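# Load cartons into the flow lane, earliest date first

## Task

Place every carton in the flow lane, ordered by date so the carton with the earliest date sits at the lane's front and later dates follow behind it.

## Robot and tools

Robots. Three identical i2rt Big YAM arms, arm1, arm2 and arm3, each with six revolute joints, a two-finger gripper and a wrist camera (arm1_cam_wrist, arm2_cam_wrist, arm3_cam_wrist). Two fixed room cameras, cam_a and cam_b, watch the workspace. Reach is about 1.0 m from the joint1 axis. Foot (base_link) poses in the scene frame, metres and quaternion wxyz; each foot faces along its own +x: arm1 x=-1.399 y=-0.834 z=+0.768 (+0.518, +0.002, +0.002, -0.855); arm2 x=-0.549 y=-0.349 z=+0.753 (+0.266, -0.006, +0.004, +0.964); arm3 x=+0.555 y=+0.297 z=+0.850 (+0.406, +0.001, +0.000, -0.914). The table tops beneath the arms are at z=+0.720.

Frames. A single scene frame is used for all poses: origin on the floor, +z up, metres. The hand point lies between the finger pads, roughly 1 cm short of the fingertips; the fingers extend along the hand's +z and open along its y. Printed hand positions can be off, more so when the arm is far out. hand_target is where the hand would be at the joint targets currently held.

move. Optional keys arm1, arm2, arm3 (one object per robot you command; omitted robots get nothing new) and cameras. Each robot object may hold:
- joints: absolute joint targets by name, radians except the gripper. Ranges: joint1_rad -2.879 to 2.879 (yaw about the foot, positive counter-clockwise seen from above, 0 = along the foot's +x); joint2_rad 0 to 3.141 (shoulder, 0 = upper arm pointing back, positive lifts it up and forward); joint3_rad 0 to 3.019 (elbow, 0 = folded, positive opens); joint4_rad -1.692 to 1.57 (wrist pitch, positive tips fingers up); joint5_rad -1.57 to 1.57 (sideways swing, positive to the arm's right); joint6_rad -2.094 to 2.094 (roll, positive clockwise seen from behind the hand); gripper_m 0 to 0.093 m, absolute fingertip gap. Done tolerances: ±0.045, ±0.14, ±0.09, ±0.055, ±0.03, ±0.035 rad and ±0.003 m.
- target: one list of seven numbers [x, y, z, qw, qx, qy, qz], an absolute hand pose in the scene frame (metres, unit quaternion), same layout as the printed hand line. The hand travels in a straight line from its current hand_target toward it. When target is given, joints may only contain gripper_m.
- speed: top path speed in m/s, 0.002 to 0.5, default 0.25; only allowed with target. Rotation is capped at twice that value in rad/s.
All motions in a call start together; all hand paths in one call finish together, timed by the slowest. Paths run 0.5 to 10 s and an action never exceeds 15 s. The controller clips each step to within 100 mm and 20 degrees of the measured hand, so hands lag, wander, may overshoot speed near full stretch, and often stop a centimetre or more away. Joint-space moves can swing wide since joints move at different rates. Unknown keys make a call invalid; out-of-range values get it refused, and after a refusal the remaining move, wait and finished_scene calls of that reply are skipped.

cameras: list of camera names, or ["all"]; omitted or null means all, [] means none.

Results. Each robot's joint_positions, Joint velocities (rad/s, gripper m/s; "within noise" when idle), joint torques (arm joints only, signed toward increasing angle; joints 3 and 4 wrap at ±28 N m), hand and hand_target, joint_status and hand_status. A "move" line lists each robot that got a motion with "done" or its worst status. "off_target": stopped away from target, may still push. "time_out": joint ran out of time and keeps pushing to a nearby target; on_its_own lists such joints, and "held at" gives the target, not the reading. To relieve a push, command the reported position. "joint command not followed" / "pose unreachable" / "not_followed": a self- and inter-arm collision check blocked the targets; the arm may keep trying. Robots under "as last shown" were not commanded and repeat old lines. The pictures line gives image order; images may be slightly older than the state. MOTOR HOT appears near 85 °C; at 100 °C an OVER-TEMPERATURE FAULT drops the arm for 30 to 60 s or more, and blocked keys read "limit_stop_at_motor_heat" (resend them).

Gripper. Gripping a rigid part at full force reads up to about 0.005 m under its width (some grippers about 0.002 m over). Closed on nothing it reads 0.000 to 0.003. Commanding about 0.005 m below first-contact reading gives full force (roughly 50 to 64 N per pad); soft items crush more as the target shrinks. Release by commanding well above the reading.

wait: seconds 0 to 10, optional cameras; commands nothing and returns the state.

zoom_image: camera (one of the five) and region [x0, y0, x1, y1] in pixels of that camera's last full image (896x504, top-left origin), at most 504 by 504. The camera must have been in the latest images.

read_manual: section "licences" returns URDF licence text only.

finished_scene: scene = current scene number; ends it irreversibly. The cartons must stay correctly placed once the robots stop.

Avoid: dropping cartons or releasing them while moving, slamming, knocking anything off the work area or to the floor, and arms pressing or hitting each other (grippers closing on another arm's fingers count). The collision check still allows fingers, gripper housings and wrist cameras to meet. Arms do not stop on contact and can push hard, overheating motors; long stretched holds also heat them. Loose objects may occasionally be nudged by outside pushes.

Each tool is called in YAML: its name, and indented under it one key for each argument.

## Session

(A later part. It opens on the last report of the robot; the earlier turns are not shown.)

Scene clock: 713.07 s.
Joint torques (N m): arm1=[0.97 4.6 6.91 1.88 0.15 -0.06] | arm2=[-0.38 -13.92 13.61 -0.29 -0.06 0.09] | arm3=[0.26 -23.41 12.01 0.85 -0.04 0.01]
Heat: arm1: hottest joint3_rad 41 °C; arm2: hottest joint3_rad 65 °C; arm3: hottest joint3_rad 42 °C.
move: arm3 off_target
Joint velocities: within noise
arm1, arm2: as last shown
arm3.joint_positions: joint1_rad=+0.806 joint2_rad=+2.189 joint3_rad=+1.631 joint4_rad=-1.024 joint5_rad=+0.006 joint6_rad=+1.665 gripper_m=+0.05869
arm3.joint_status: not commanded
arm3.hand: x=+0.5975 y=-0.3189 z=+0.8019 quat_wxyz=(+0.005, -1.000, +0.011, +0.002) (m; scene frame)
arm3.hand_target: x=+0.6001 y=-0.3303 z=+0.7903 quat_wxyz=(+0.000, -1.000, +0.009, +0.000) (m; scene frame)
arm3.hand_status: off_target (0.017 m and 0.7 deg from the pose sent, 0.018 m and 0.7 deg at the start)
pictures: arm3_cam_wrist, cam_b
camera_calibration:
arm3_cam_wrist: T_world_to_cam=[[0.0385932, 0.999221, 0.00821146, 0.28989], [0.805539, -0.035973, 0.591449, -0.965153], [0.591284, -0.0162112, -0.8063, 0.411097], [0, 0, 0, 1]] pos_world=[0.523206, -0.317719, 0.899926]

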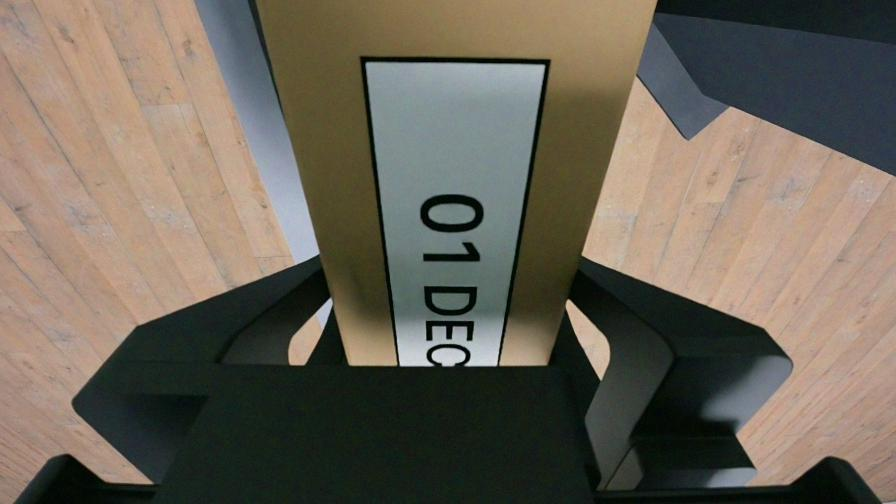

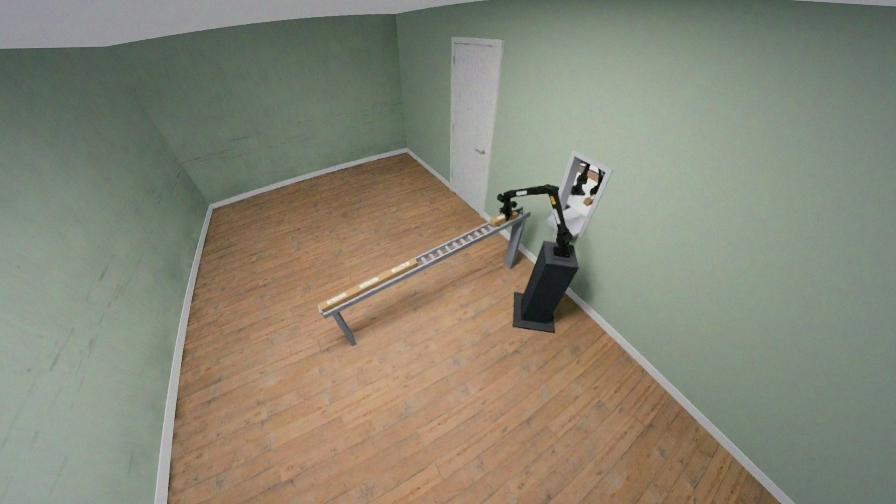

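move:
  arm3: {"target": [0.60, -0.350, 0.85, 0, 1, -0.009, 0], "speed": 0.15}
  cameras: []

move:
  arm3: {"target": [0.60, -0.333, 0.785, 0, 1, -0.009, 0], "speed": 0.1}
  cameras: ["cam_b", "arm3_cam_wrist"]

zoom_image:
  camera: "cam_b"
  region: [484, 200, 534, 235]

Scene clock: 721.50 s.
Joint torques (N m): arm1=[1.03 4.66 6.91 1.88 0.15 -0.06] | arm2=[-0.32 -13.92 13.61 -0.28 -0.06 0.09] | arm3=[0.15 -27.58 14.58 -0.18 0 0.01]
Heat: arm1: hottest joint3_rad 41 °C; arm2: hottest joint3_rad 65 °C; arm3: hottest joint3_rad 43 °C.
move: arm3 off_target
Joint velocities: within noise
arm1, arm2: as last shown
arm3.joint_positions: joint1_rad=+0.806 joint2_rad=+2.191 joint3_rad=+1.726 joint4_rad=-1.149 joint5_rad=+0.005 joint6_rad=+1.665 gripper_m=+0.05869
arm3.joint_status: not commanded
arm3.hand: x=+0.5983 y=-0.3290 z=+0.8324 quat_wxyz=(+0.021, -1.000, +0.011, +0.003) (m; scene frame)
arm3.hand_target: x=+0.6000 y=-0.3489 z=+0.8504 quat_wxyz=(+0.000, -1.000, +0.009, +0.000) (m; scene frame)
arm3.hand_status: off_target (0.027 m and 2.5 deg from the pose sent, 0.057 m and 0.7 deg at the start)
pictures: none
No camera images: "cameras" was empty.

Scene clock: 722.93 s.
Joint torques (N m): arm1=[1.03 4.66 6.93 1.88 0.15 -0.06] | arm2=[-0.32 -13.86 13.63 -0.29 -0.06 0.09] | arm3=[0.26 -27.05 9.77 0.58 -0.05 0.04]
Heat: arm1: hottest joint3_rad 41 °C; arm2: hottest joint3_rad 65 °C; arm3: hottest joint3_rad 43 °C.
move: arm3 done
Joint velocities: within noise
arm1, arm2: as last shown
arm3.joint_positions: joint1_rad=+0.806 joint2_rad=+2.235 joint3_rad=+1.664 joint4_rad=-1.012 joint5_rad=+0.006 joint6_rad=+1.665 gripper_m=+0.05869
arm3.joint_status: not commanded
arm3.hand: x=+0.5981 y=-0.3278 z=+0.7843 quat_wxyz=(+0.006, -1.000, +0.011, +0.003) (m; scene frame)
arm3.hand_target: x=+0.6001 y=-0.3328 z=+0.7849 quat_wxyz=(+0.000, -1.000, +0.009, +0.000) (m; scene frame)
arm3.hand_status: done (0.006 m and 0.8 deg from the pose sent, 0.048 m and 2.5 deg at the start)
pictures: arm3_cam_wrist, cam_b
camera_calibration:
arm3_cam_wrist: T_world_to_cam=[[0.0382008, 0.999219, 0.0101204, 0.29762], [0.805847, -0.0367937, 0.590979, -0.955709], [0.59089, -0.0144204, -0.806623, 0.397502], [0, 0, 0, 1]] pos_world=[0.523906, -0.326819, 0.882426]

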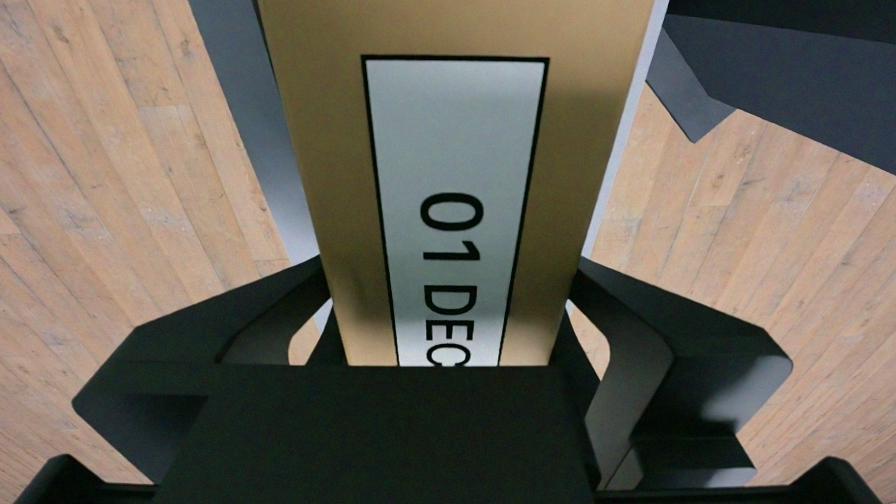

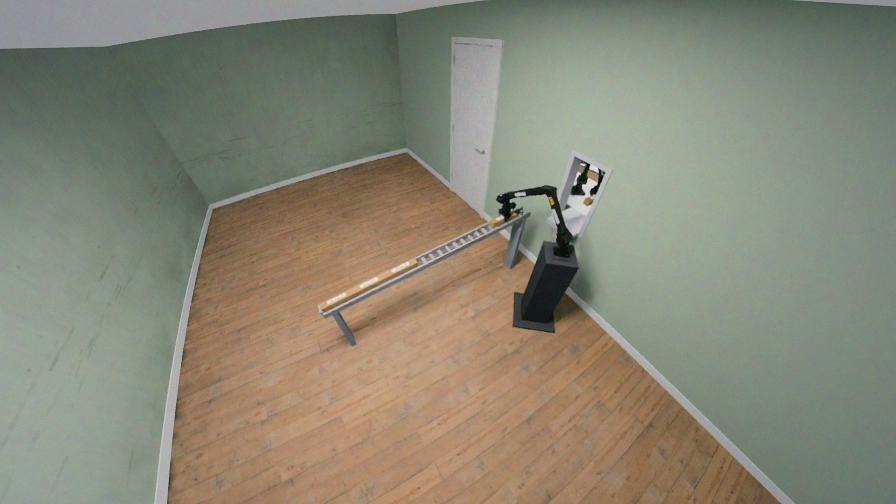

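Scaled by 10.080 from the camera's 896x504 image, which has a finer 1280x720 frame.

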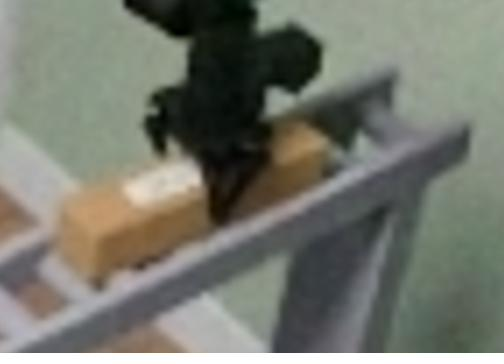

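move:
  arm3: {"target": [0.60, -0.339, 0.76, 0, 1, -0.009, 0], "speed": 0.06}
  cameras: ["arm3_cam_wrist"]

Scene clock: 729.50 s.
Joint torques (N m): arm1=[0.91 4.66 6.93 1.88 0.15 -0.06] | arm2=[-0.44 -13.86 13.61 -0.29 -0.06 0.09] | arm3=[0.32 -23.41 11.1 0.95 -0.16 -0.06]
Heat: arm1: hottest joint3_rad 41 °C; arm2: hottest joint3_rad 65 °C; arm3: hottest joint3_rad 43 °C.
move: arm3 off_target
Joint velocities: within noise
arm1, arm2: as last shown
arm3.joint_positions: joint1_rad=+0.806 joint2_rad=+2.240 joint3_rad=+1.664 joint4_rad=-0.991 joint5_rad=+0.010 joint6_rad=+1.672 gripper_m=+0.05869
arm3.joint_status: not commanded
arm3.hand: x=+0.5978 y=-0.3321 z=+0.7815 quat_wxyz=(-0.002, -1.000, +0.014, +0.004) (m; scene frame)
arm3.hand_target: x=+0.6000 y=-0.3377 z=+0.7603 quat_wxyz=(+0.000, -1.000, +0.009, +0.000) (m; scene frame)
arm3.hand_status: off_target (0.023 m and 0.8 deg from the pose sent, 0.027 m and 0.8 deg at the start)
pictures: arm3_cam_wrist
camera_calibration:
arm3_cam_wrist: T_world_to_cam=[[0.0447334, 0.998977, -0.00667856, 0.311133], [0.806993, -0.0321943, 0.589682, -0.952114], [0.588864, -0.0317681, -0.807608, 0.391638], [0, 0, 0, 1]] pos_world=[0.52381, -0.329025, 0.879813]

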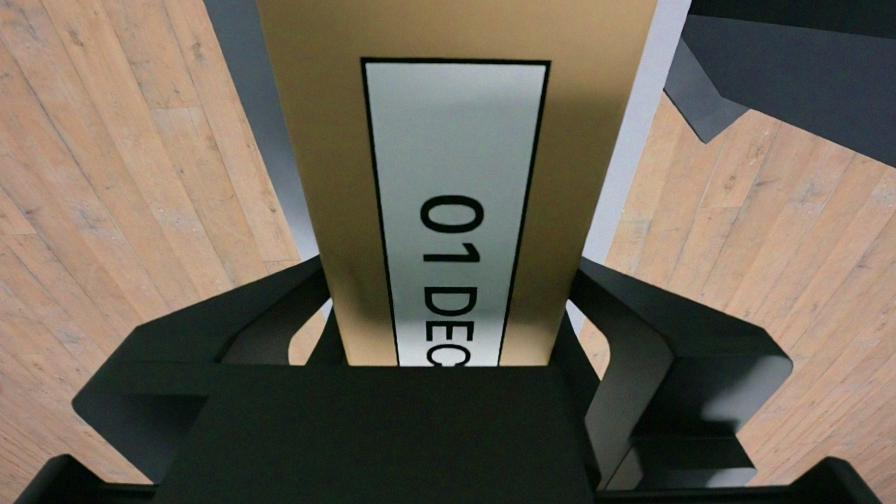

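move:
  arm3: {"target": [0.60, -0.338, 0.748, 0, 1, -0.009, 0], "speed": 0.06}
  cameras: ["cam_b", "arm3_cam_wrist"]

zoom_image:
  camera: "cam_b"
  region: [484, 200, 534, 235]

Scene clock: 733.70 s.
Joint torques (N m): arm1=[1.03 4.66 6.9 1.89 0.15 -0.06] | arm2=[-0.38 -13.86 13.6 -0.28 -0.06 0.09] | arm3=[0.26 -22.71 10.41 1.01 -0.18 -0.06]
Heat: arm1: hottest joint3_rad 41 °C; arm2: hottest joint3_rad 65 °C; arm3: hottest joint2_rad 43 °C.
move: arm3 off_target
Joint velocities: within noise
arm1, arm2: as last shown
arm3.joint_positions: joint1_rad=+0.806 joint2_rad=+2.249 joint3_rad=+1.664 joint4_rad=-0.968 joint5_rad=+0.010 joint6_rad=+1.673 gripper_m=+0.05868
arm3.joint_status: not commanded
arm3.hand: x=+0.5980 y=-0.3360 z=+0.7760 quat_wxyz=(-0.009, -1.000, +0.015, +0.003) (m; scene frame)
arm3.hand_target: x=+0.5999 y=-0.3364 z=+0.7486 quat_wxyz=(+0.000, -1.000, +0.009, +0.000) (m; scene frame)
arm3.hand_status: off_target (0.028 m and 1.3 deg from the pose sent, 0.034 m and 0.8 deg at the start)
pictures: arm3_cam_wrist, cam_b
camera_calibration:
arm3_cam_wrist: T_world_to_cam=[[0.0462451, 0.998714, -0.020795, 0.324944], [0.80655, -0.025049, 0.590635, -0.947279], [0.589354, -0.0440861, -0.806671, 0.381758], [0, 0, 0, 1]] pos_world=[0.524011, -0.331425, 0.874206]

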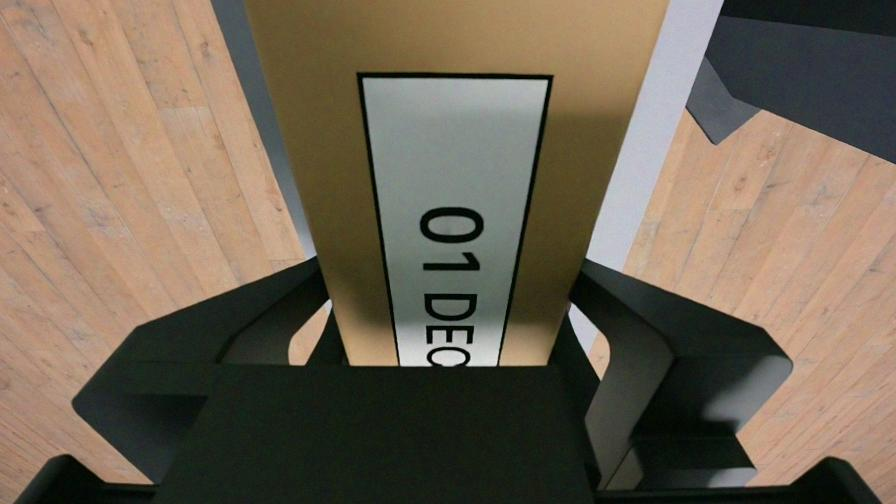

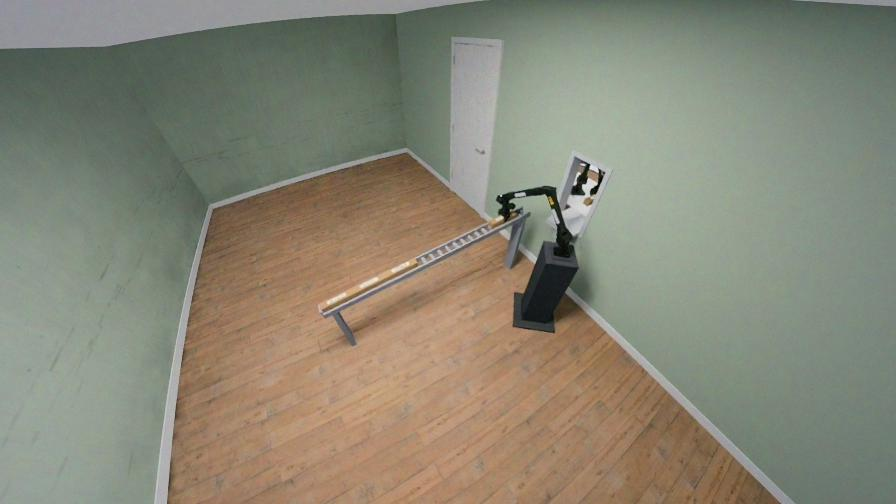

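Scaled by 10.080 from the camera's 896x504 image, which has a finer 1280x720 frame.

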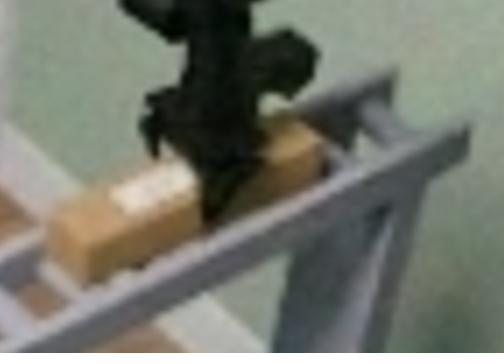

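move:
  arm3: {"target": [0.60, -0.334, 0.738, 0, 1, -0.009, 0], "speed": 0.06}
  cameras: ["arm3_cam_wrist"]

Scene clock: 740.43 s.
Joint torques (N m): arm1=[0.91 4.6 6.91 1.88 0.15 -0.06] | arm2=[-0.44 -13.92 13.6 -0.28 -0.06 0.09] | arm3=[0.21 -22.18 8.66 1.7 -0.17 -0.02]
Heat: arm1: hottest joint3_rad 41 °C; arm2: hottest joint3_rad 65 °C; arm3: hottest joint2_rad 43 °C.
move: arm3 off_target
Joint velocities: within noise
arm1.joint_positions: joint1_rad=+2.139 joint2_rad=+0.495 joint3_rad=+1.497 joint4_rad=-1.207 joint5_rad=+0.003 joint6_rad=+0.009 gripper_m=+0.09296
arm1.joint_status: not commanded
arm1.hand: x=-1.2332 y=-0.8238 z=+1.4098 quat_wxyz=(-0.631, +0.028, -0.774, -0.031) (m; scene frame)
arm1.hand_target: x=-1.2313 y=-0.8233 z=+1.4123 quat_wxyz=(-0.634, +0.032, -0.772, -0.029) (m; scene frame)
arm1.hand_status: not commanded
arm2.joint_positions: joint1_rad=-1.737 joint2_rad=+1.600 joint3_rad=+1.371 joint4_rad=-1.391 joint5_rad=+0.003 joint6_rad=+0.852 gripper_m=+0.06072
arm2.joint_status: not commanded
arm2.hand: x=-0.2508 y=+0.0030 z=+0.9264 quat_wxyz=(+0.010, +0.007, -1.000, +0.025) (m; scene frame)
arm2.hand_target: x=-0.2416 y=+0.0127 z=+0.9486 quat_wxyz=(-0.005, +0.000, -1.000, +0.006) (m; scene frame)
arm2.hand_status: not commanded
arm3.joint_positions: joint1_rad=+0.806 joint2_rad=+2.249 joint3_rad=+1.663 joint4_rad=-0.960 joint5_rad=+0.010 joint6_rad=+1.670 gripper_m=+0.05868
arm3.joint_status: not commanded
arm3.hand: x=+0.5981 y=-0.3373 z=+0.7757 quat_wxyz=(-0.012, -1.000, +0.014, +0.003) (m; scene frame)
arm3.hand_target: x=+0.5999 y=-0.3318 z=+0.7394 quat_wxyz=(+0.000, -1.000, +0.009, +0.000) (m; scene frame)
arm3.hand_status: off_target (0.038 m and 1.5 deg from the pose sent, 0.038 m and 1.3 deg at the start)
pictures: arm3_cam_wrist
camera_calibration:
arm3_cam_wrist: T_world_to_cam=[[0.042829, 0.998713, -0.0271491, 0.333171], [0.806383, -0.0185125, 0.591104, -0.945212], [0.58984, -0.047209, -0.806139, 0.379636], [0, 0, 0, 1]] pos_world=[0.524009, -0.332318, 0.873803]

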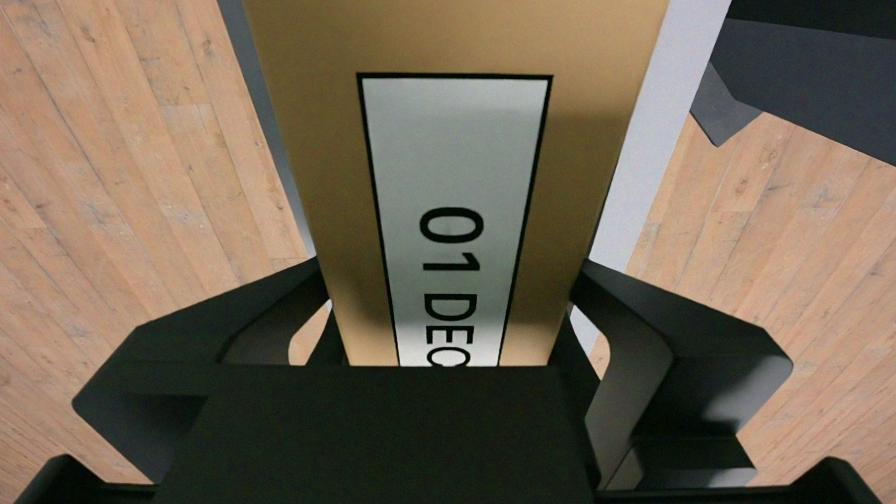

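move:
  arm3: {"joints": {"gripper_m": 0.093}}
  cameras: ["arm3_cam_wrist", "cam_b"]

zoom_image:
  camera: "cam_b"
  region: [310, 180, 550, 330]

Scene clock: 748.60 s.
Joint torques (N m): arm1=[1.03 4.6 6.91 1.87 0.14 -0.06] | arm2=[-0.44 -13.86 13.6 -0.27 -0.06 0.09] | arm3=[0.15 -22.3 9.94 1.54 0.12 0]
Heat: arm1: hottest joint3_rad 41 °C; arm2: hottest joint3_rad 66 °C; arm3: hottest joint2_rad 43 °C.
move: arm3 off_target
Joint velocities: within noise
arm1, arm2: as last shown
arm3.joint_positions: joint1_rad=+0.806 joint2_rad=+2.250 joint3_rad=+1.647 joint4_rad=-0.958 joint5_rad=+0.002 joint6_rad=+1.667 gripper_m=+0.07709
arm3.joint_status: gripper_m off_target (ended at +0.07703, target +0.09300)
arm3.hand: x=+0.5990 y=-0.3304 z=+0.7700 quat_wxyz=(-0.005, -1.000, +0.012, +0.000) (m; scene frame)
arm3.hand_target: x=+0.5999 y=-0.3318 z=+0.7394 quat_wxyz=(+0.000, -1.000, +0.009, +0.000) (m; scene frame)
arm3.hand_status: not commanded
pictures: arm3_cam_wrist, cam_b
camera_calibration:
arm3_cam_wrist: T_world_to_cam=[[0.0401763, 0.999122, -0.0118769, 0.316074], [0.80233, -0.0251739, 0.596349, -0.946227], [0.595526, -0.0334883, -0.802637, 0.373253], [0, 0, 0, 1]] pos_world=[0.524206, -0.327117, 0.867622]

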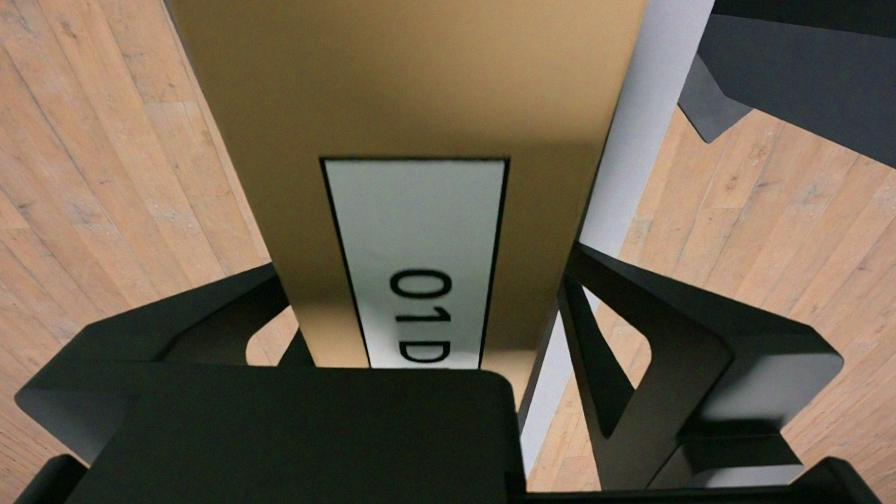

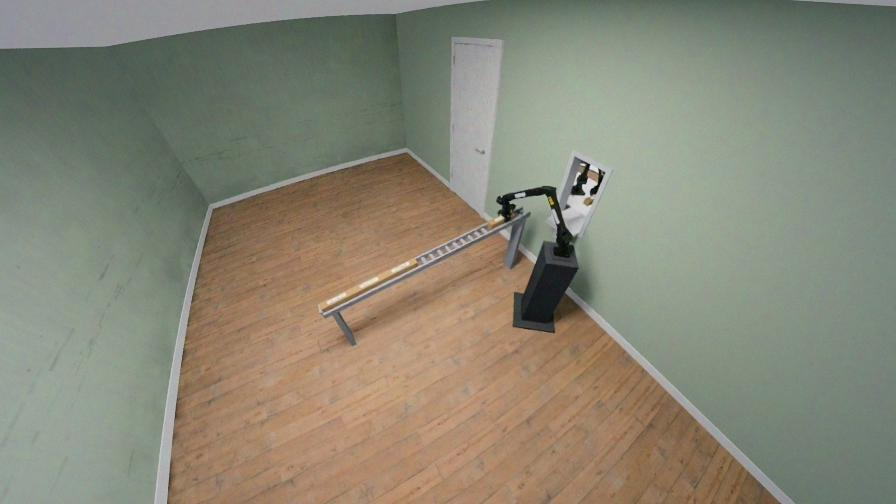

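Scaled by 2.100 from the camera's 896x504 image, which has a finer 1280x720 frame.

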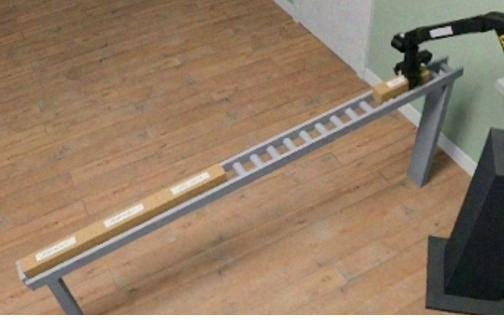

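move:
  arm3: {"target": [0.60, -0.335, 0.88, 0, 1, -0.009, 0], "speed": 0.12}
  cameras: ["arm3_cam_wrist", "cam_b"]

zoom_image:
  camera: "cam_b"
  region: [310, 180, 550, 330]

Scene clock: 754.90 s.
Joint torques (N m): arm1=[0.97 4.66 6.93 1.88 0.15 -0.06] | arm2=[-0.32 -13.86 13.6 -0.27 -0.06 0.09] | arm3=[0.21 -24.94 13.08 -0.08 0.16 0.08]
Heat: arm1: hottest joint3_rad 41 °C; arm2: hottest joint3_rad 66 °C; arm3: hottest joint3_rad 43 °C.
move: arm3 done
Joint velocities: within noise
arm1, arm2: as last shown
arm3.joint_positions: joint1_rad=+0.806 joint2_rad=+2.107 joint3_rad=+1.713 joint4_rad=-1.184 joint5_rad=+0.001 joint6_rad=+1.660 gripper_m=+0.09293
arm3.joint_status: not commanded
arm3.on_its_own: gripper_m moved +0.01584 to your old target +0.09300
arm3.hand: x=+0.5987 y=-0.3257 z=+0.8790 quat_wxyz=(+0.003, -1.000, +0.009, +0.000) (m; scene frame)
arm3.hand_target: x=+0.6001 y=-0.3348 z=+0.8800 quat_wxyz=(+0.000, -1.000, +0.009, +0.000) (m; scene frame)
arm3.hand_status: done (0.009 m and 0.4 deg from the pose sent, 0.110 m and 0.7 deg at the start)
pictures: arm3_cam_wrist, cam_b
camera_calibration:
arm3_cam_wrist: T_world_to_cam=[[0.0333004, 0.999436, 0.0042561, 0.302725], [0.802339, -0.0292719, 0.596151, -1.01207], [0.595939, -0.0164372, -0.802861, 0.466552], [0, 0, 0, 1]] pos_world=[0.523902, -0.32451, 0.976632]

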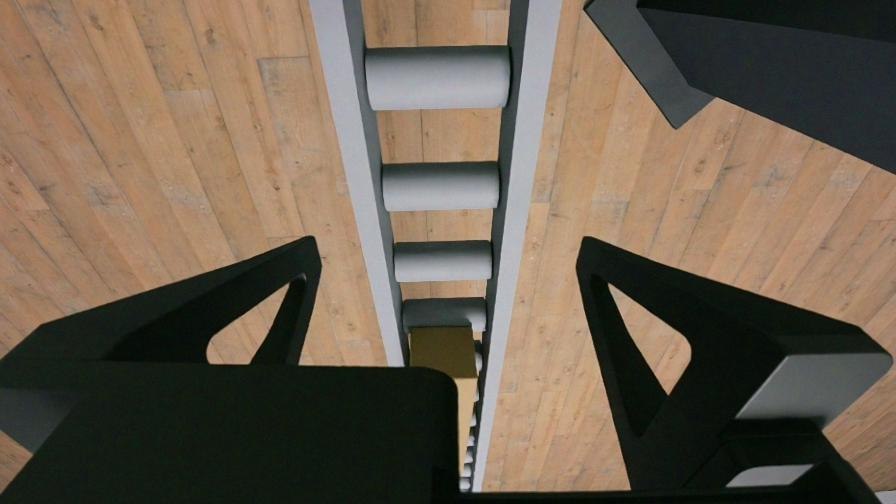

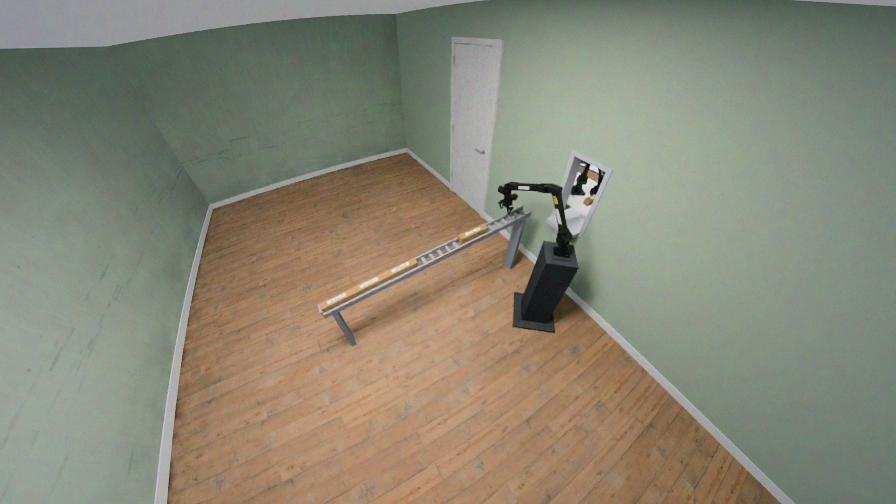

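Scaled by 2.100 from the camera's 896x504 image, which has a finer 1280x720 frame.

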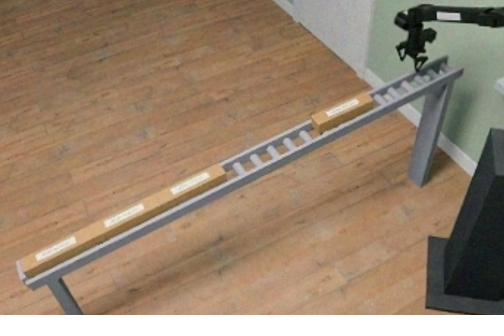

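move:
  arm2: {"target": [0.02, 0.005, 0.86, 0.012, 0, 1, 0.008], "speed": 0.25}
  cameras: ["arm2_cam_wrist"]

move:
  arm2: {"target": [0.014, 0.004, 0.773, 0.018, 0, 1, 0.011], "speed": 0.1}
  cameras: ["arm2_cam_wrist"]

Scene clock: 780.47 s.
Joint torques (N m): arm1=[0.97 4.6 6.93 1.88 0.15 -0.06] | arm2=[-0.09 -20.19 15.39 -0.31 -0.08 -0.11] | arm3=[0.09 -25.29 13 -0.02 0.15 0.09]
Heat: arm1: hottest joint3_rad 41 °C; arm2: hottest joint3_rad 66 °C; arm3: hottest joint3_rad 46 °C.
move: arm2 off_target
Joint velocities: within noise
arm1: as last shown
arm2.joint_positions: joint1_rad=-2.053 joint2_rad=+2.136 joint3_rad=+1.914 joint4_rad=-1.374 joint5_rad=-0.013 joint6_rad=+0.563 gripper_m=+0.06072
arm2.joint_status: not commanded
arm2.hand: x=+0.0026 y=-0.0081 z=+0.8386 quat_wxyz=(+0.009, -0.007, -1.000, +0.007) (m; scene frame)
arm2.hand_target: x=+0.0185 y=+0.0041 z=+0.8605 quat_wxyz=(-0.013, +0.000, -1.000, -0.008) (m; scene frame)
arm2.hand_status: off_target (0.031 m and 3.1 deg from the pose sent, 0.279 m and 4.7 deg at the start)
arm3.joint_positions: joint1_rad=+0.806 joint2_rad=+2.107 joint3_rad=+1.713 joint4_rad=-1.184 joint5_rad=+0.001 joint6_rad=+1.660 gripper_m=+0.09293
arm3.joint_status: not commanded
arm3.hand: x=+0.5987 y=-0.3257 z=+0.8790 quat_wxyz=(+0.003, -1.000, +0.009, +0.000) (m; scene frame)
arm3.hand_target: x=+0.6001 y=-0.3348 z=+0.8800 quat_wxyz=(+0.000, -1.000, +0.009, +0.000) (m; scene frame)
arm3.hand_status: not commanded
pictures: arm2_cam_wrist
camera_calibration:
arm2_cam_wrist: T_world_to_cam=[[-0.00840346, -0.999603, 0.0268903, -0.0325566], [-0.814106, 0.0224542, 0.580282, -0.476326], [-0.580656, -0.0170152, -0.813971, 0.806912], [0, 0, 0, 1]] pos_world=[0.0804852, -0.00811847, 0.934083]

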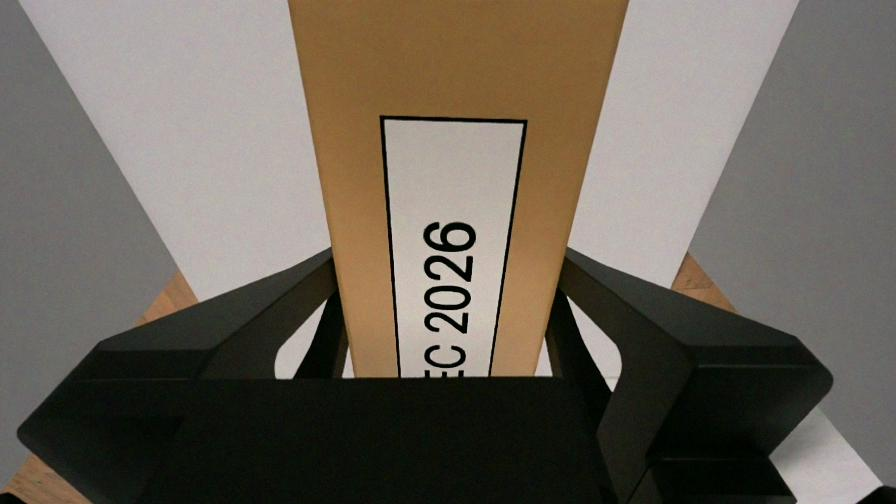

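Scene clock: 781.87 s.
Joint torques (N m): arm1=[0.97 4.6 6.94 1.89 0.15 -0.06] | arm2=[0.32 -20.19 8.58 1.32 -0.01 -0.06] | arm3=[0.15 -25.17 13.04 -0.09 0.17 0.07]
Heat: arm1: hottest joint3_rad 41 °C; arm2: hottest joint3_rad 66 °C; arm3: hottest joint3_rad 46 °C.
move: arm2 off_target
Joint velocities: within noise
arm1, arm3: as last shown
arm2.joint_positions: joint1_rad=-2.053 joint2_rad=+2.173 joint3_rad=+1.842 joint4_rad=-1.191 joint5_rad=-0.013 joint6_rad=+0.562 gripper_m=+0.06072
arm2.joint_status: not commanded
arm2.hand: x=+0.0175 y=+0.0003 z=+0.7886 quat_wxyz=(-0.022, -0.006, -1.000, -0.013) (m; scene frame)
arm2.hand_target: x=+0.0138 y=+0.0038 z=+0.7733 quat_wxyz=(-0.018, +0.000, -1.000, -0.011) (m; scene frame)
arm2.hand_status: off_target (0.016 m and 0.8 deg from the pose sent, 0.068 m and 3.8 deg at the start)
pictures: arm2_cam_wrist
camera_calibration:
arm2_cam_wrist: T_world_to_cam=[[-0.00733616, -0.999894, -0.0125663, 0.00843625], [-0.848547, -0.000424057, 0.529119, -0.394386], [-0.529068, 0.0145448, -0.848454, 0.80128], [0, 0, 0, 1]] pos_world=[0.0893383, -0.00338637, 0.888633]

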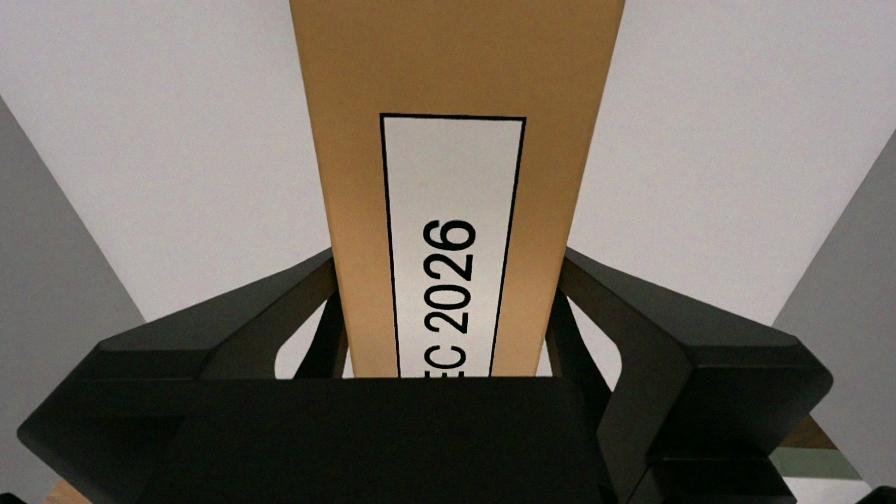

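move:
  arm2: {"joints": {"gripper_m": 0.093}}
  cameras: []

move:
  arm2: {"target": [0.0, 0.0, 0.91, 0, 0, 1, 0], "speed": 0.25}
  cameras: ["arm2_cam_wrist"]

move:
  arm2: {"target": [-0.25, 0.01, 0.95, 0, 0, 1, 0], "speed": 0.35}
  cameras: []

Scene clock: 788.23 s.
Joint torques (N m): arm1=[1.03 4.6 6.91 1.88 0.14 -0.06] | arm2=[0.26 -20.37 8.59 0.85 -0.01 -0.07] | arm3=[0.15 -25.05 13 -0.06 0.16 0.09]
Heat: arm1: hottest joint3_rad 41 °C; arm2: hottest joint3_rad 64 °C; arm3: hottest joint3_rad 46 °C.
move: arm2 done
Joint velocities: within noise
arm1, arm3: as last shown
arm2.joint_positions: joint1_rad=-2.053 joint2_rad=+2.173 joint3_rad=+1.842 joint4_rad=-1.180 joint5_rad=-0.013 joint6_rad=+0.562 gripper_m=+0.09284
arm2.joint_status: all done
arm2.hand: x=+0.0199 y=+0.0018 z=+0.7887 quat_wxyz=(-0.027, -0.006, -1.000, -0.016) (m; scene frame)
arm2.hand_target: x=+0.0138 y=+0.0038 z=+0.7733 quat_wxyz=(-0.018, +0.000, -1.000, -0.011) (m; scene frame)
arm2.hand_status: not commanded
pictures: none
No camera images: "cameras" was empty.

Scene clock: 789.70 s.
Joint torques (N m): arm1=[0.97 4.66 6.91 1.88 0.15 -0.06] | arm2=[0.5 -18.26 13.97 -0.06 0 -0.04] | arm3=[0.15 -25.35 13 -0.1 0.15 0.09]
Heat: arm1: hottest joint3_rad 41 °C; arm2: hottest joint3_rad 64 °C; arm3: hottest joint3_rad 46 °C.
move: arm2 off_target
Joint velocities: within noise
arm1, arm3: as last shown
arm2.joint_positions: joint1_rad=-2.053 joint2_rad=+2.064 joint3_rad=+1.978 joint4_rad=-1.500 joint5_rad=-0.014 joint6_rad=+0.562 gripper_m=+0.09294
arm2.joint_status: not commanded
arm2.hand: x=-0.0074 y=-0.0127 z=+0.9075 quat_wxyz=(+0.006, -0.006, -1.000, +0.004) (m; scene frame)
arm2.hand_target: x=-0.0005 y=-0.0004 z=+0.9099 quat_wxyz=(-0.001, +0.000, -1.000, +0.000) (m; scene frame)
arm2.hand_status: off_target (0.015 m and 1.1 deg from the pose sent, 0.123 m and 3.6 deg at the start)
pictures: arm2_cam_wrist
camera_calibration:
arm2_cam_wrist: T_world_to_cam=[[-0.00808151, -0.999752, 0.020757, -0.0335755], [-0.818146, 0.0185457, 0.574711, -0.519362], [-0.574953, -0.0123377, -0.818093, 0.860899], [0, 0, 0, 1]] pos_world=[0.0697912, -0.0133137, 1.00348]

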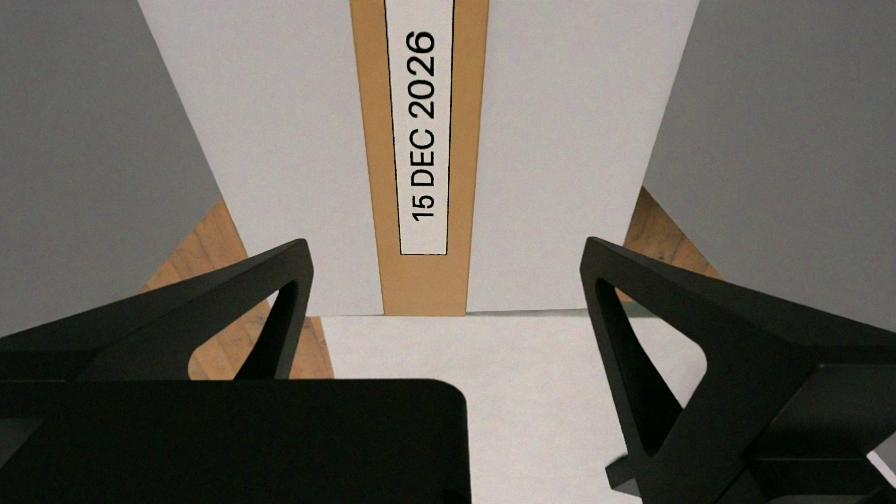

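Scene clock: 791.47 s.
Joint torques (N m): arm1=[1.03 4.6 6.89 1.88 0.15 -0.07] | arm2=[0.09 -12.69 8.8 0.7 0.12 0.13] | arm3=[0.21 -25.17 12.93 -0.01 0.17 0.08]
Heat: arm1: hottest joint3_rad 41 °C; arm2: hottest joint3_rad 63 °C; arm3: hottest joint3_rad 46 °C.
move: arm2 done
Joint velocities: within noise
arm1, arm3: as last shown
arm2.joint_positions: joint1_rad=-1.739 joint2_rad=+1.567 joint3_rad=+1.414 joint4_rad=-1.407 joint5_rad=-0.017 joint6_rad=+0.855 gripper_m=+0.09294
arm2.joint_status: not commanded
arm2.hand: x=-0.2478 y=+0.0107 z=+0.9571 quat_wxyz=(-0.002, +0.004, -1.000, -0.004) (m; scene frame)
arm2.hand_target: x=-0.2500 y=+0.0099 z=+0.9502 quat_wxyz=(+0.000, +0.000, -1.000, +0.000) (m; scene frame)
arm2.hand_status: done (0.007 m and 0.7 deg from the pose sent, 0.247 m and 1.1 deg at the start)
pictures: none
No camera images: "cameras" was empty.

move:
  arm2: {"joints": {"joint1_rad": 2.24, "joint2_rad": 1.127, "joint3_rad": 1.124, "joint4_rad": -0.975, "joint5_rad": 0.0, "joint6_rad": 0.0}}
  arm3: {"target": [0.26, -0.01, 0.91, 0, 1, 0, 0], "speed": 0.35}
  cameras: ["arm2_cam_wrist"]

move:
  arm3: {"target": [-0.02, -0.01, 0.89, 0, 1, 0, 0], "speed": 0.35}
  cameras: ["arm3_cam_wrist"]

Scene clock: 800.30 s.
Joint torques (N m): arm1=[1.03 4.66 6.94 1.89 0.15 -0.06] | arm2=[0.5 -7.24 9.69 1.42 0.01 -0.11] | arm3=[0.03 -17.08 9.52 0.36 0 -0.01]
Heat: arm1: hottest joint3_rad 41 °C; arm2: hottest joint3_rad 60 °C; arm3: hottest joint3_rad 46 °C.
move: arm2 done; arm3 done
Joint velocities: within noise
arm1.joint_positions: joint1_rad=+2.139 joint2_rad=+0.495 joint3_rad=+1.497 joint4_rad=-1.207 joint5_rad=+0.003 joint6_rad=+0.009 gripper_m=+0.09296
arm1.joint_status: not commanded
arm1.hand: x=-1.2332 y=-0.8238 z=+1.4098 quat_wxyz=(-0.631, +0.028, -0.774, -0.031) (m; scene frame)
arm1.hand_target: x=-1.2313 y=-0.8233 z=+1.4123 quat_wxyz=(-0.634, +0.032, -0.772, -0.029) (m; scene frame)
arm1.hand_status: not commanded
arm2.joint_positions: joint1_rad=+2.232 joint2_rad=+1.132 joint3_rad=+1.143 joint4_rad=-0.974 joint5_rad=-0.001 joint6_rad=+0.009 gripper_m=+0.09303
arm2.joint_status: all done
arm2.hand: x=-0.4978 y=-0.7872 z=+1.0631 quat_wxyz=(+0.232, +0.635, +0.709, -0.198) (m; scene frame)
arm2.hand_target: x=-0.4949 y=-0.7819 z=+1.0551 quat_wxyz=(+0.226, +0.631, +0.717, -0.194) (m; scene frame)
arm2.hand_status: not commanded
arm3.joint_positions: joint1_rad=-0.026 joint2_rad=+1.604 joint3_rad=+1.043 joint4_rad=-1.017 joint5_rad=+0.004 joint6_rad=+0.817 gripper_m=+0.09293
arm3.joint_status: not commanded
arm3.hand: x=+0.2614 y=-0.0088 z=+0.9069 quat_wxyz=(+0.004, -1.000, +0.003, -0.002) (m; scene frame)
arm3.hand_target: x=+0.2600 y=-0.0100 z=+0.9100 quat_wxyz=(+0.000, -1.000, +0.000, +0.000) (m; scene frame)
arm3.hand_status: done (0.004 m and 0.7 deg from the pose sent, 0.464 m and 1.1 deg at the start)
pictures: arm2_cam_wrist
camera_calibration:
arm2_cam_wrist: T_world_to_cam=[[-0.993853, -0.110704, -0.000769644, -0.582988], [-0.110669, 0.993673, -0.0191498, 0.755393], [0.00288473, -0.0189469, -0.999816, 1.17233], [0, 0, 0, 1]] pos_world=[-0.499187, -0.79294, 1.18613]

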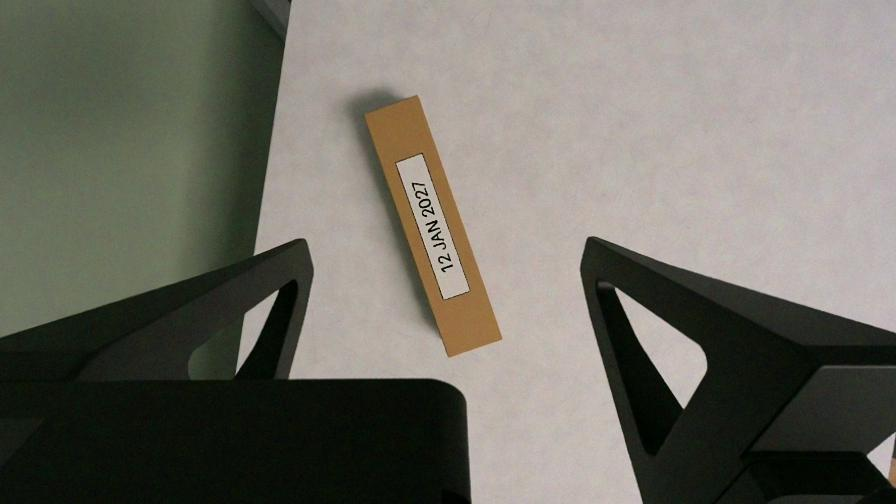

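Scene clock: 802.23 s.
Joint torques (N m): arm1=[1.03 4.6 6.93 1.89 0.14 -0.06] | arm2=[0.44 -7.18 9.69 1.43 0.01 -0.11] | arm3=[-0.03 -24.29 14.63 0.05 -0.02 -0.04]
Heat: arm1: hottest joint3_rad 41 °C; arm2: hottest joint3_rad 60 °C; arm3: hottest joint3_rad 46 °C.
move: arm3 off_target
Joint velocities: within noise
arm1, arm2: as last shown
arm3.joint_positions: joint1_rad=-0.344 joint2_rad=+2.125 joint3_rad=+1.788 joint4_rad=-1.236 joint5_rad=+0.003 joint6_rad=+0.501 gripper_m=+0.09293
arm3.joint_status: not commanded
arm3.hand: x=-0.0088 y=-0.0035 z=+0.8936 quat_wxyz=(+0.002, -1.000, +0.004, -0.001) (m; scene frame)
arm3.hand_target: x=-0.0195 y=-0.0097 z=+0.8899 quat_wxyz=(+0.000, -1.000, +0.000, +0.000) (m; scene frame)
arm3.hand_status: off_target (0.013 m and 0.6 deg from the pose sent, 0.282 m and 0.7 deg at the start)
pictures: arm3_cam_wrist
camera_calibration:
arm3_cam_wrist: T_world_to_cam=[[0.0240998, 0.999708, 0.00182742, 0.0030037], [0.801516, -0.0204144, 0.597625, -0.525213], [0.597488, -0.0129379, -0.801774, 0.8447], [0, 0, 0, 1]] pos_world=[-0.0838043, -0.00279607, 0.991133]

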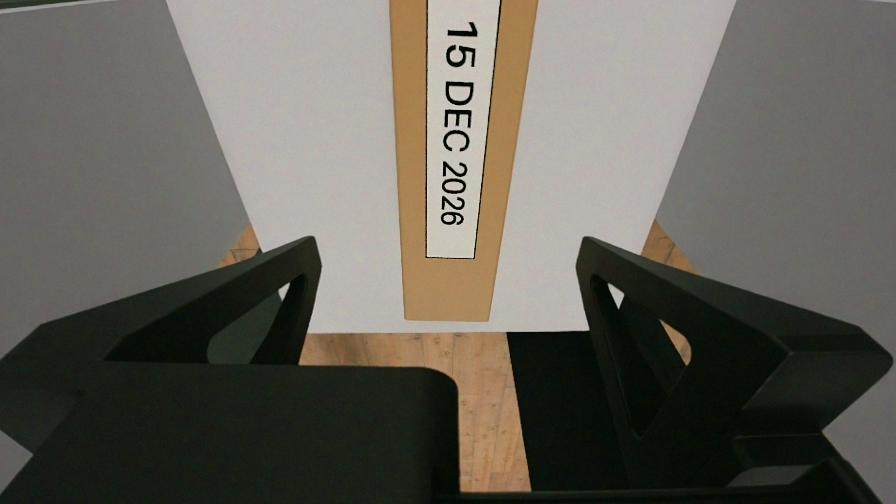

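move:
  arm2: {"target": [-0.472, -0.840, 0.884, 0, 0.5358, 0.8443, 0], "speed": 0.3}
  arm3: {"target": [-0.033, 0.001, 0.775, 0, 1, 0, 0], "speed": 0.2}
  cameras: ["arm2_cam_wrist", "arm3_cam_wrist"]

move:
  arm2: {"target": [-0.4755, -0.821, 0.756, 0, 0.5358, 0.8443, 0], "speed": 0.2}
  arm3: {"joints": {"gripper_m": 0.055}}
  cameras: ["arm2_cam_wrist", "arm3_cam_wrist"]

Scene clock: 811.87 s.
Joint torques (N m): arm1=[0.97 4.6 6.91 1.87 0.15 -0.06] | arm2=[0.73 -13.1 13.53 -0.21 0.03 -0.11] | arm3=[-0.85 -26.11 9.91 0.76 -0.02 -0.02]
Heat: arm1: hottest joint3_rad 41 °C; arm2: hottest joint3_rad 58 °C; arm3: hottest joint3_rad 47 °C.
move: arm2 off_target; arm3 off_target
Joint velocities: within noise
arm1: as last shown
arm2.joint_positions: joint1_rad=+2.260 joint2_rad=+1.694 joint3_rad=+1.316 joint4_rad=-1.238 joint5_rad=+0.006 joint6_rad=-0.268 gripper_m=+0.09303
arm2.joint_status: not commanded
arm2.hand: x=-0.4795 y=-0.8222 z=+0.8705 quat_wxyz=(-0.010, +0.545, +0.838, +0.013) (m; scene frame)
arm2.hand_target: x=-0.4720 y=-0.8392 z=+0.8843 quat_wxyz=(+0.000, +0.536, +0.844, +0.000) (m; scene frame)
arm2.hand_status: off_target (0.024 m and 2.2 deg from the pose sent, 0.188 m and 40.1 deg at the start)
arm3.joint_positions: joint1_rad=-0.358 joint2_rad=+2.281 joint3_rad=+1.780 joint4_rad=-1.051 joint5_rad=+0.003 joint6_rad=+0.476 gripper_m=+0.09293
arm3.joint_status: not commanded
arm3.hand: x=-0.0314 y=-0.0052 z=+0.7925 quat_wxyz=(-0.003, -1.000, -0.001, +0.008) (m; scene frame)
arm3.hand_target: x=-0.0325 y=+0.0012 z=+0.7753 quat_wxyz=(+0.000, -1.000, +0.000, +0.000) (m; scene frame)
arm3.hand_status: off_target (0.019 m and 0.9 deg from the pose sent, 0.121 m and 0.6 deg at the start)
pictures: arm2_cam_wrist, arm3_cam_wrist
camera_calibration:
arm2_cam_wrist: T_world_to_cam=[[-0.911792, -0.410645, 0.00229912, -0.778763], [-0.330108, 0.736275, 0.590701, -0.0591005], [-0.244261, 0.537838, -0.806887, 1.15044], [0, 0, 0, 1]] pos_world=[-0.448572, -0.895031, 0.964976]
arm3_cam_wrist: T_world_to_cam=[[0.0138029, 0.999873, -0.00791974, 0.0127817], [0.812397, -0.00659653, 0.583067, -0.434792], [0.582941, -0.014482, -0.812385, 0.785078], [0, 0, 0, 1]] pos_world=[-0.104607, -0.00427873, 0.8914]

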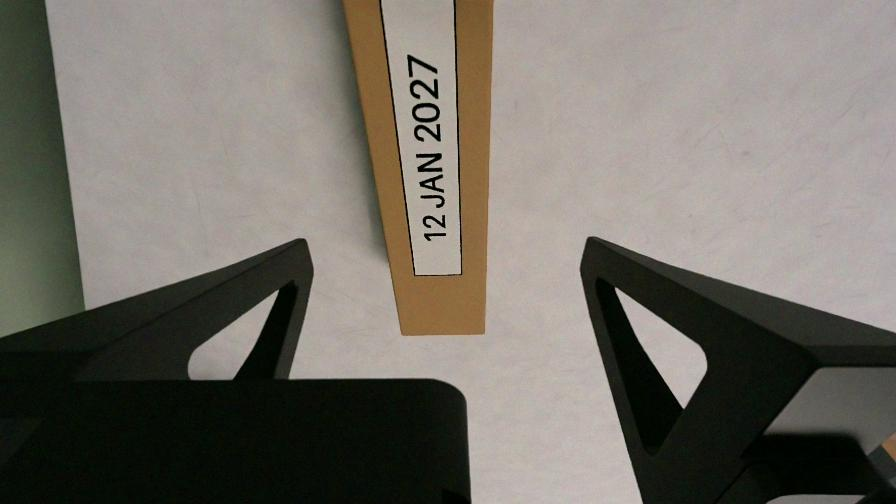

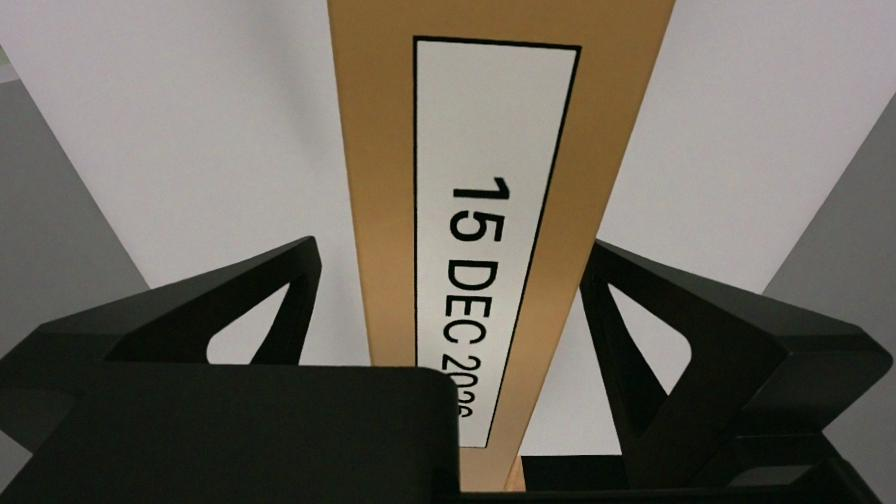

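Scene clock: 813.30 s.
Joint torques (N m): arm1=[1.03 4.66 6.93 1.91 0.15 -0.06] | arm2=[0.44 -13.68 7.69 0.73 0.03 -0.12] | arm3=[-0.67 -26.23 9.87 0.77 -0.02 -0.03]
Heat: arm1: hottest joint3_rad 41 °C; arm2: hottest joint3_rad 58 °C; arm3: hottest joint3_rad 47 °C.
move: arm2 done; arm3 off_target
Joint velocities: within noise
arm1: as last shown
arm2.joint_positions: joint1_rad=+2.260 joint2_rad=+1.809 joint3_rad=+1.156 joint4_rad=-0.922 joint5_rad=+0.006 joint6_rad=-0.272 gripper_m=+0.09303
arm2.joint_status: not commanded
arm2.hand: x=-0.4785 y=-0.8233 z=+0.7636 quat_wxyz=(+0.004, +0.543, +0.839, -0.003) (m; scene frame)
arm2.hand_target: x=-0.4755 y=-0.8209 z=+0.7561 quat_wxyz=(+0.000, +0.536, +0.844, +0.000) (m; scene frame)
arm2.hand_status: done (0.009 m and 1.2 deg from the pose sent, 0.115 m and 2.3 deg at the start)
arm3.joint_positions: joint1_rad=-0.358 joint2_rad=+2.281 joint3_rad=+1.780 joint4_rad=-1.051 joint5_rad=+0.003 joint6_rad=+0.476 gripper_m=+0.05866
arm3.joint_status: gripper_m off_target (ended at +0.05868, target +0.05500)
arm3.hand: x=-0.0315 y=-0.0050 z=+0.7925 quat_wxyz=(-0.003, -1.000, -0.001, +0.008) (m; scene frame)
arm3.hand_target: x=-0.0325 y=+0.0012 z=+0.7753 quat_wxyz=(+0.000, -1.000, +0.000, +0.000) (m; scene frame)
arm3.hand_status: not commanded
pictures: arm2_cam_wrist, arm3_cam_wrist
camera_calibration:
arm2_cam_wrist: T_world_to_cam=[[-0.910408, -0.413493, 0.013465, -0.788293], [-0.336257, 0.75853, 0.558178, 0.0453461], [-0.241016, 0.503642, -0.829612, 1.05575], [0, 0, 0, 1]] pos_world=[-0.447968, -0.892068, 0.861162]
arm3_cam_wrist: T_world_to_cam=[[0.0137551, 0.999872, -0.00819543, 0.0128237], [0.812269, -0.0063937, 0.583248, -0.434883], [0.583121, -0.0146795, -0.812253, 0.785039], [0, 0, 0, 1]] pos_world=[-0.104707, -0.0040786, 0.8914]

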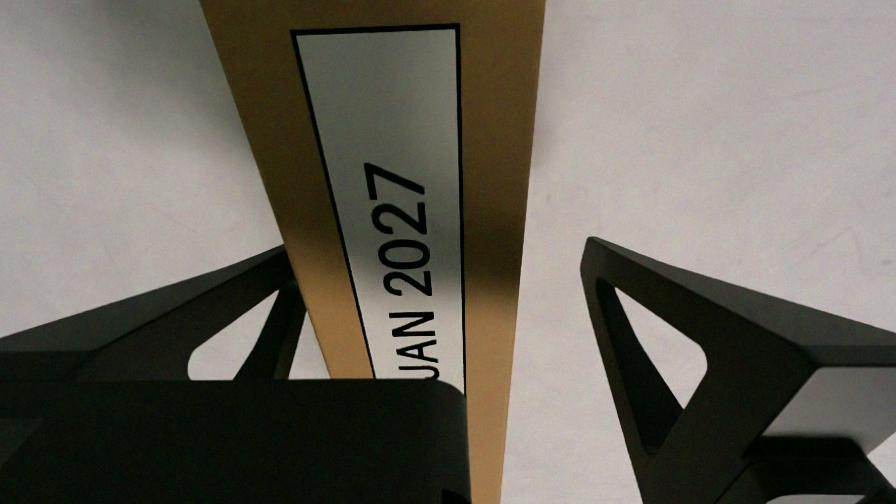

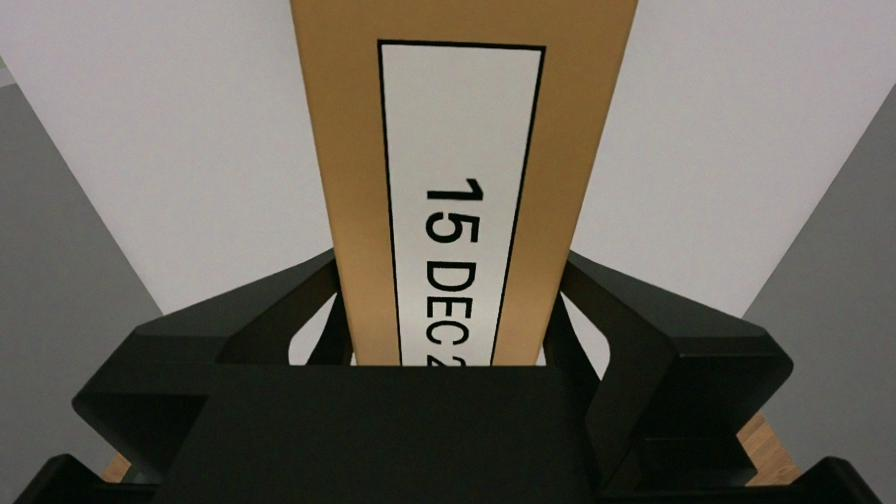

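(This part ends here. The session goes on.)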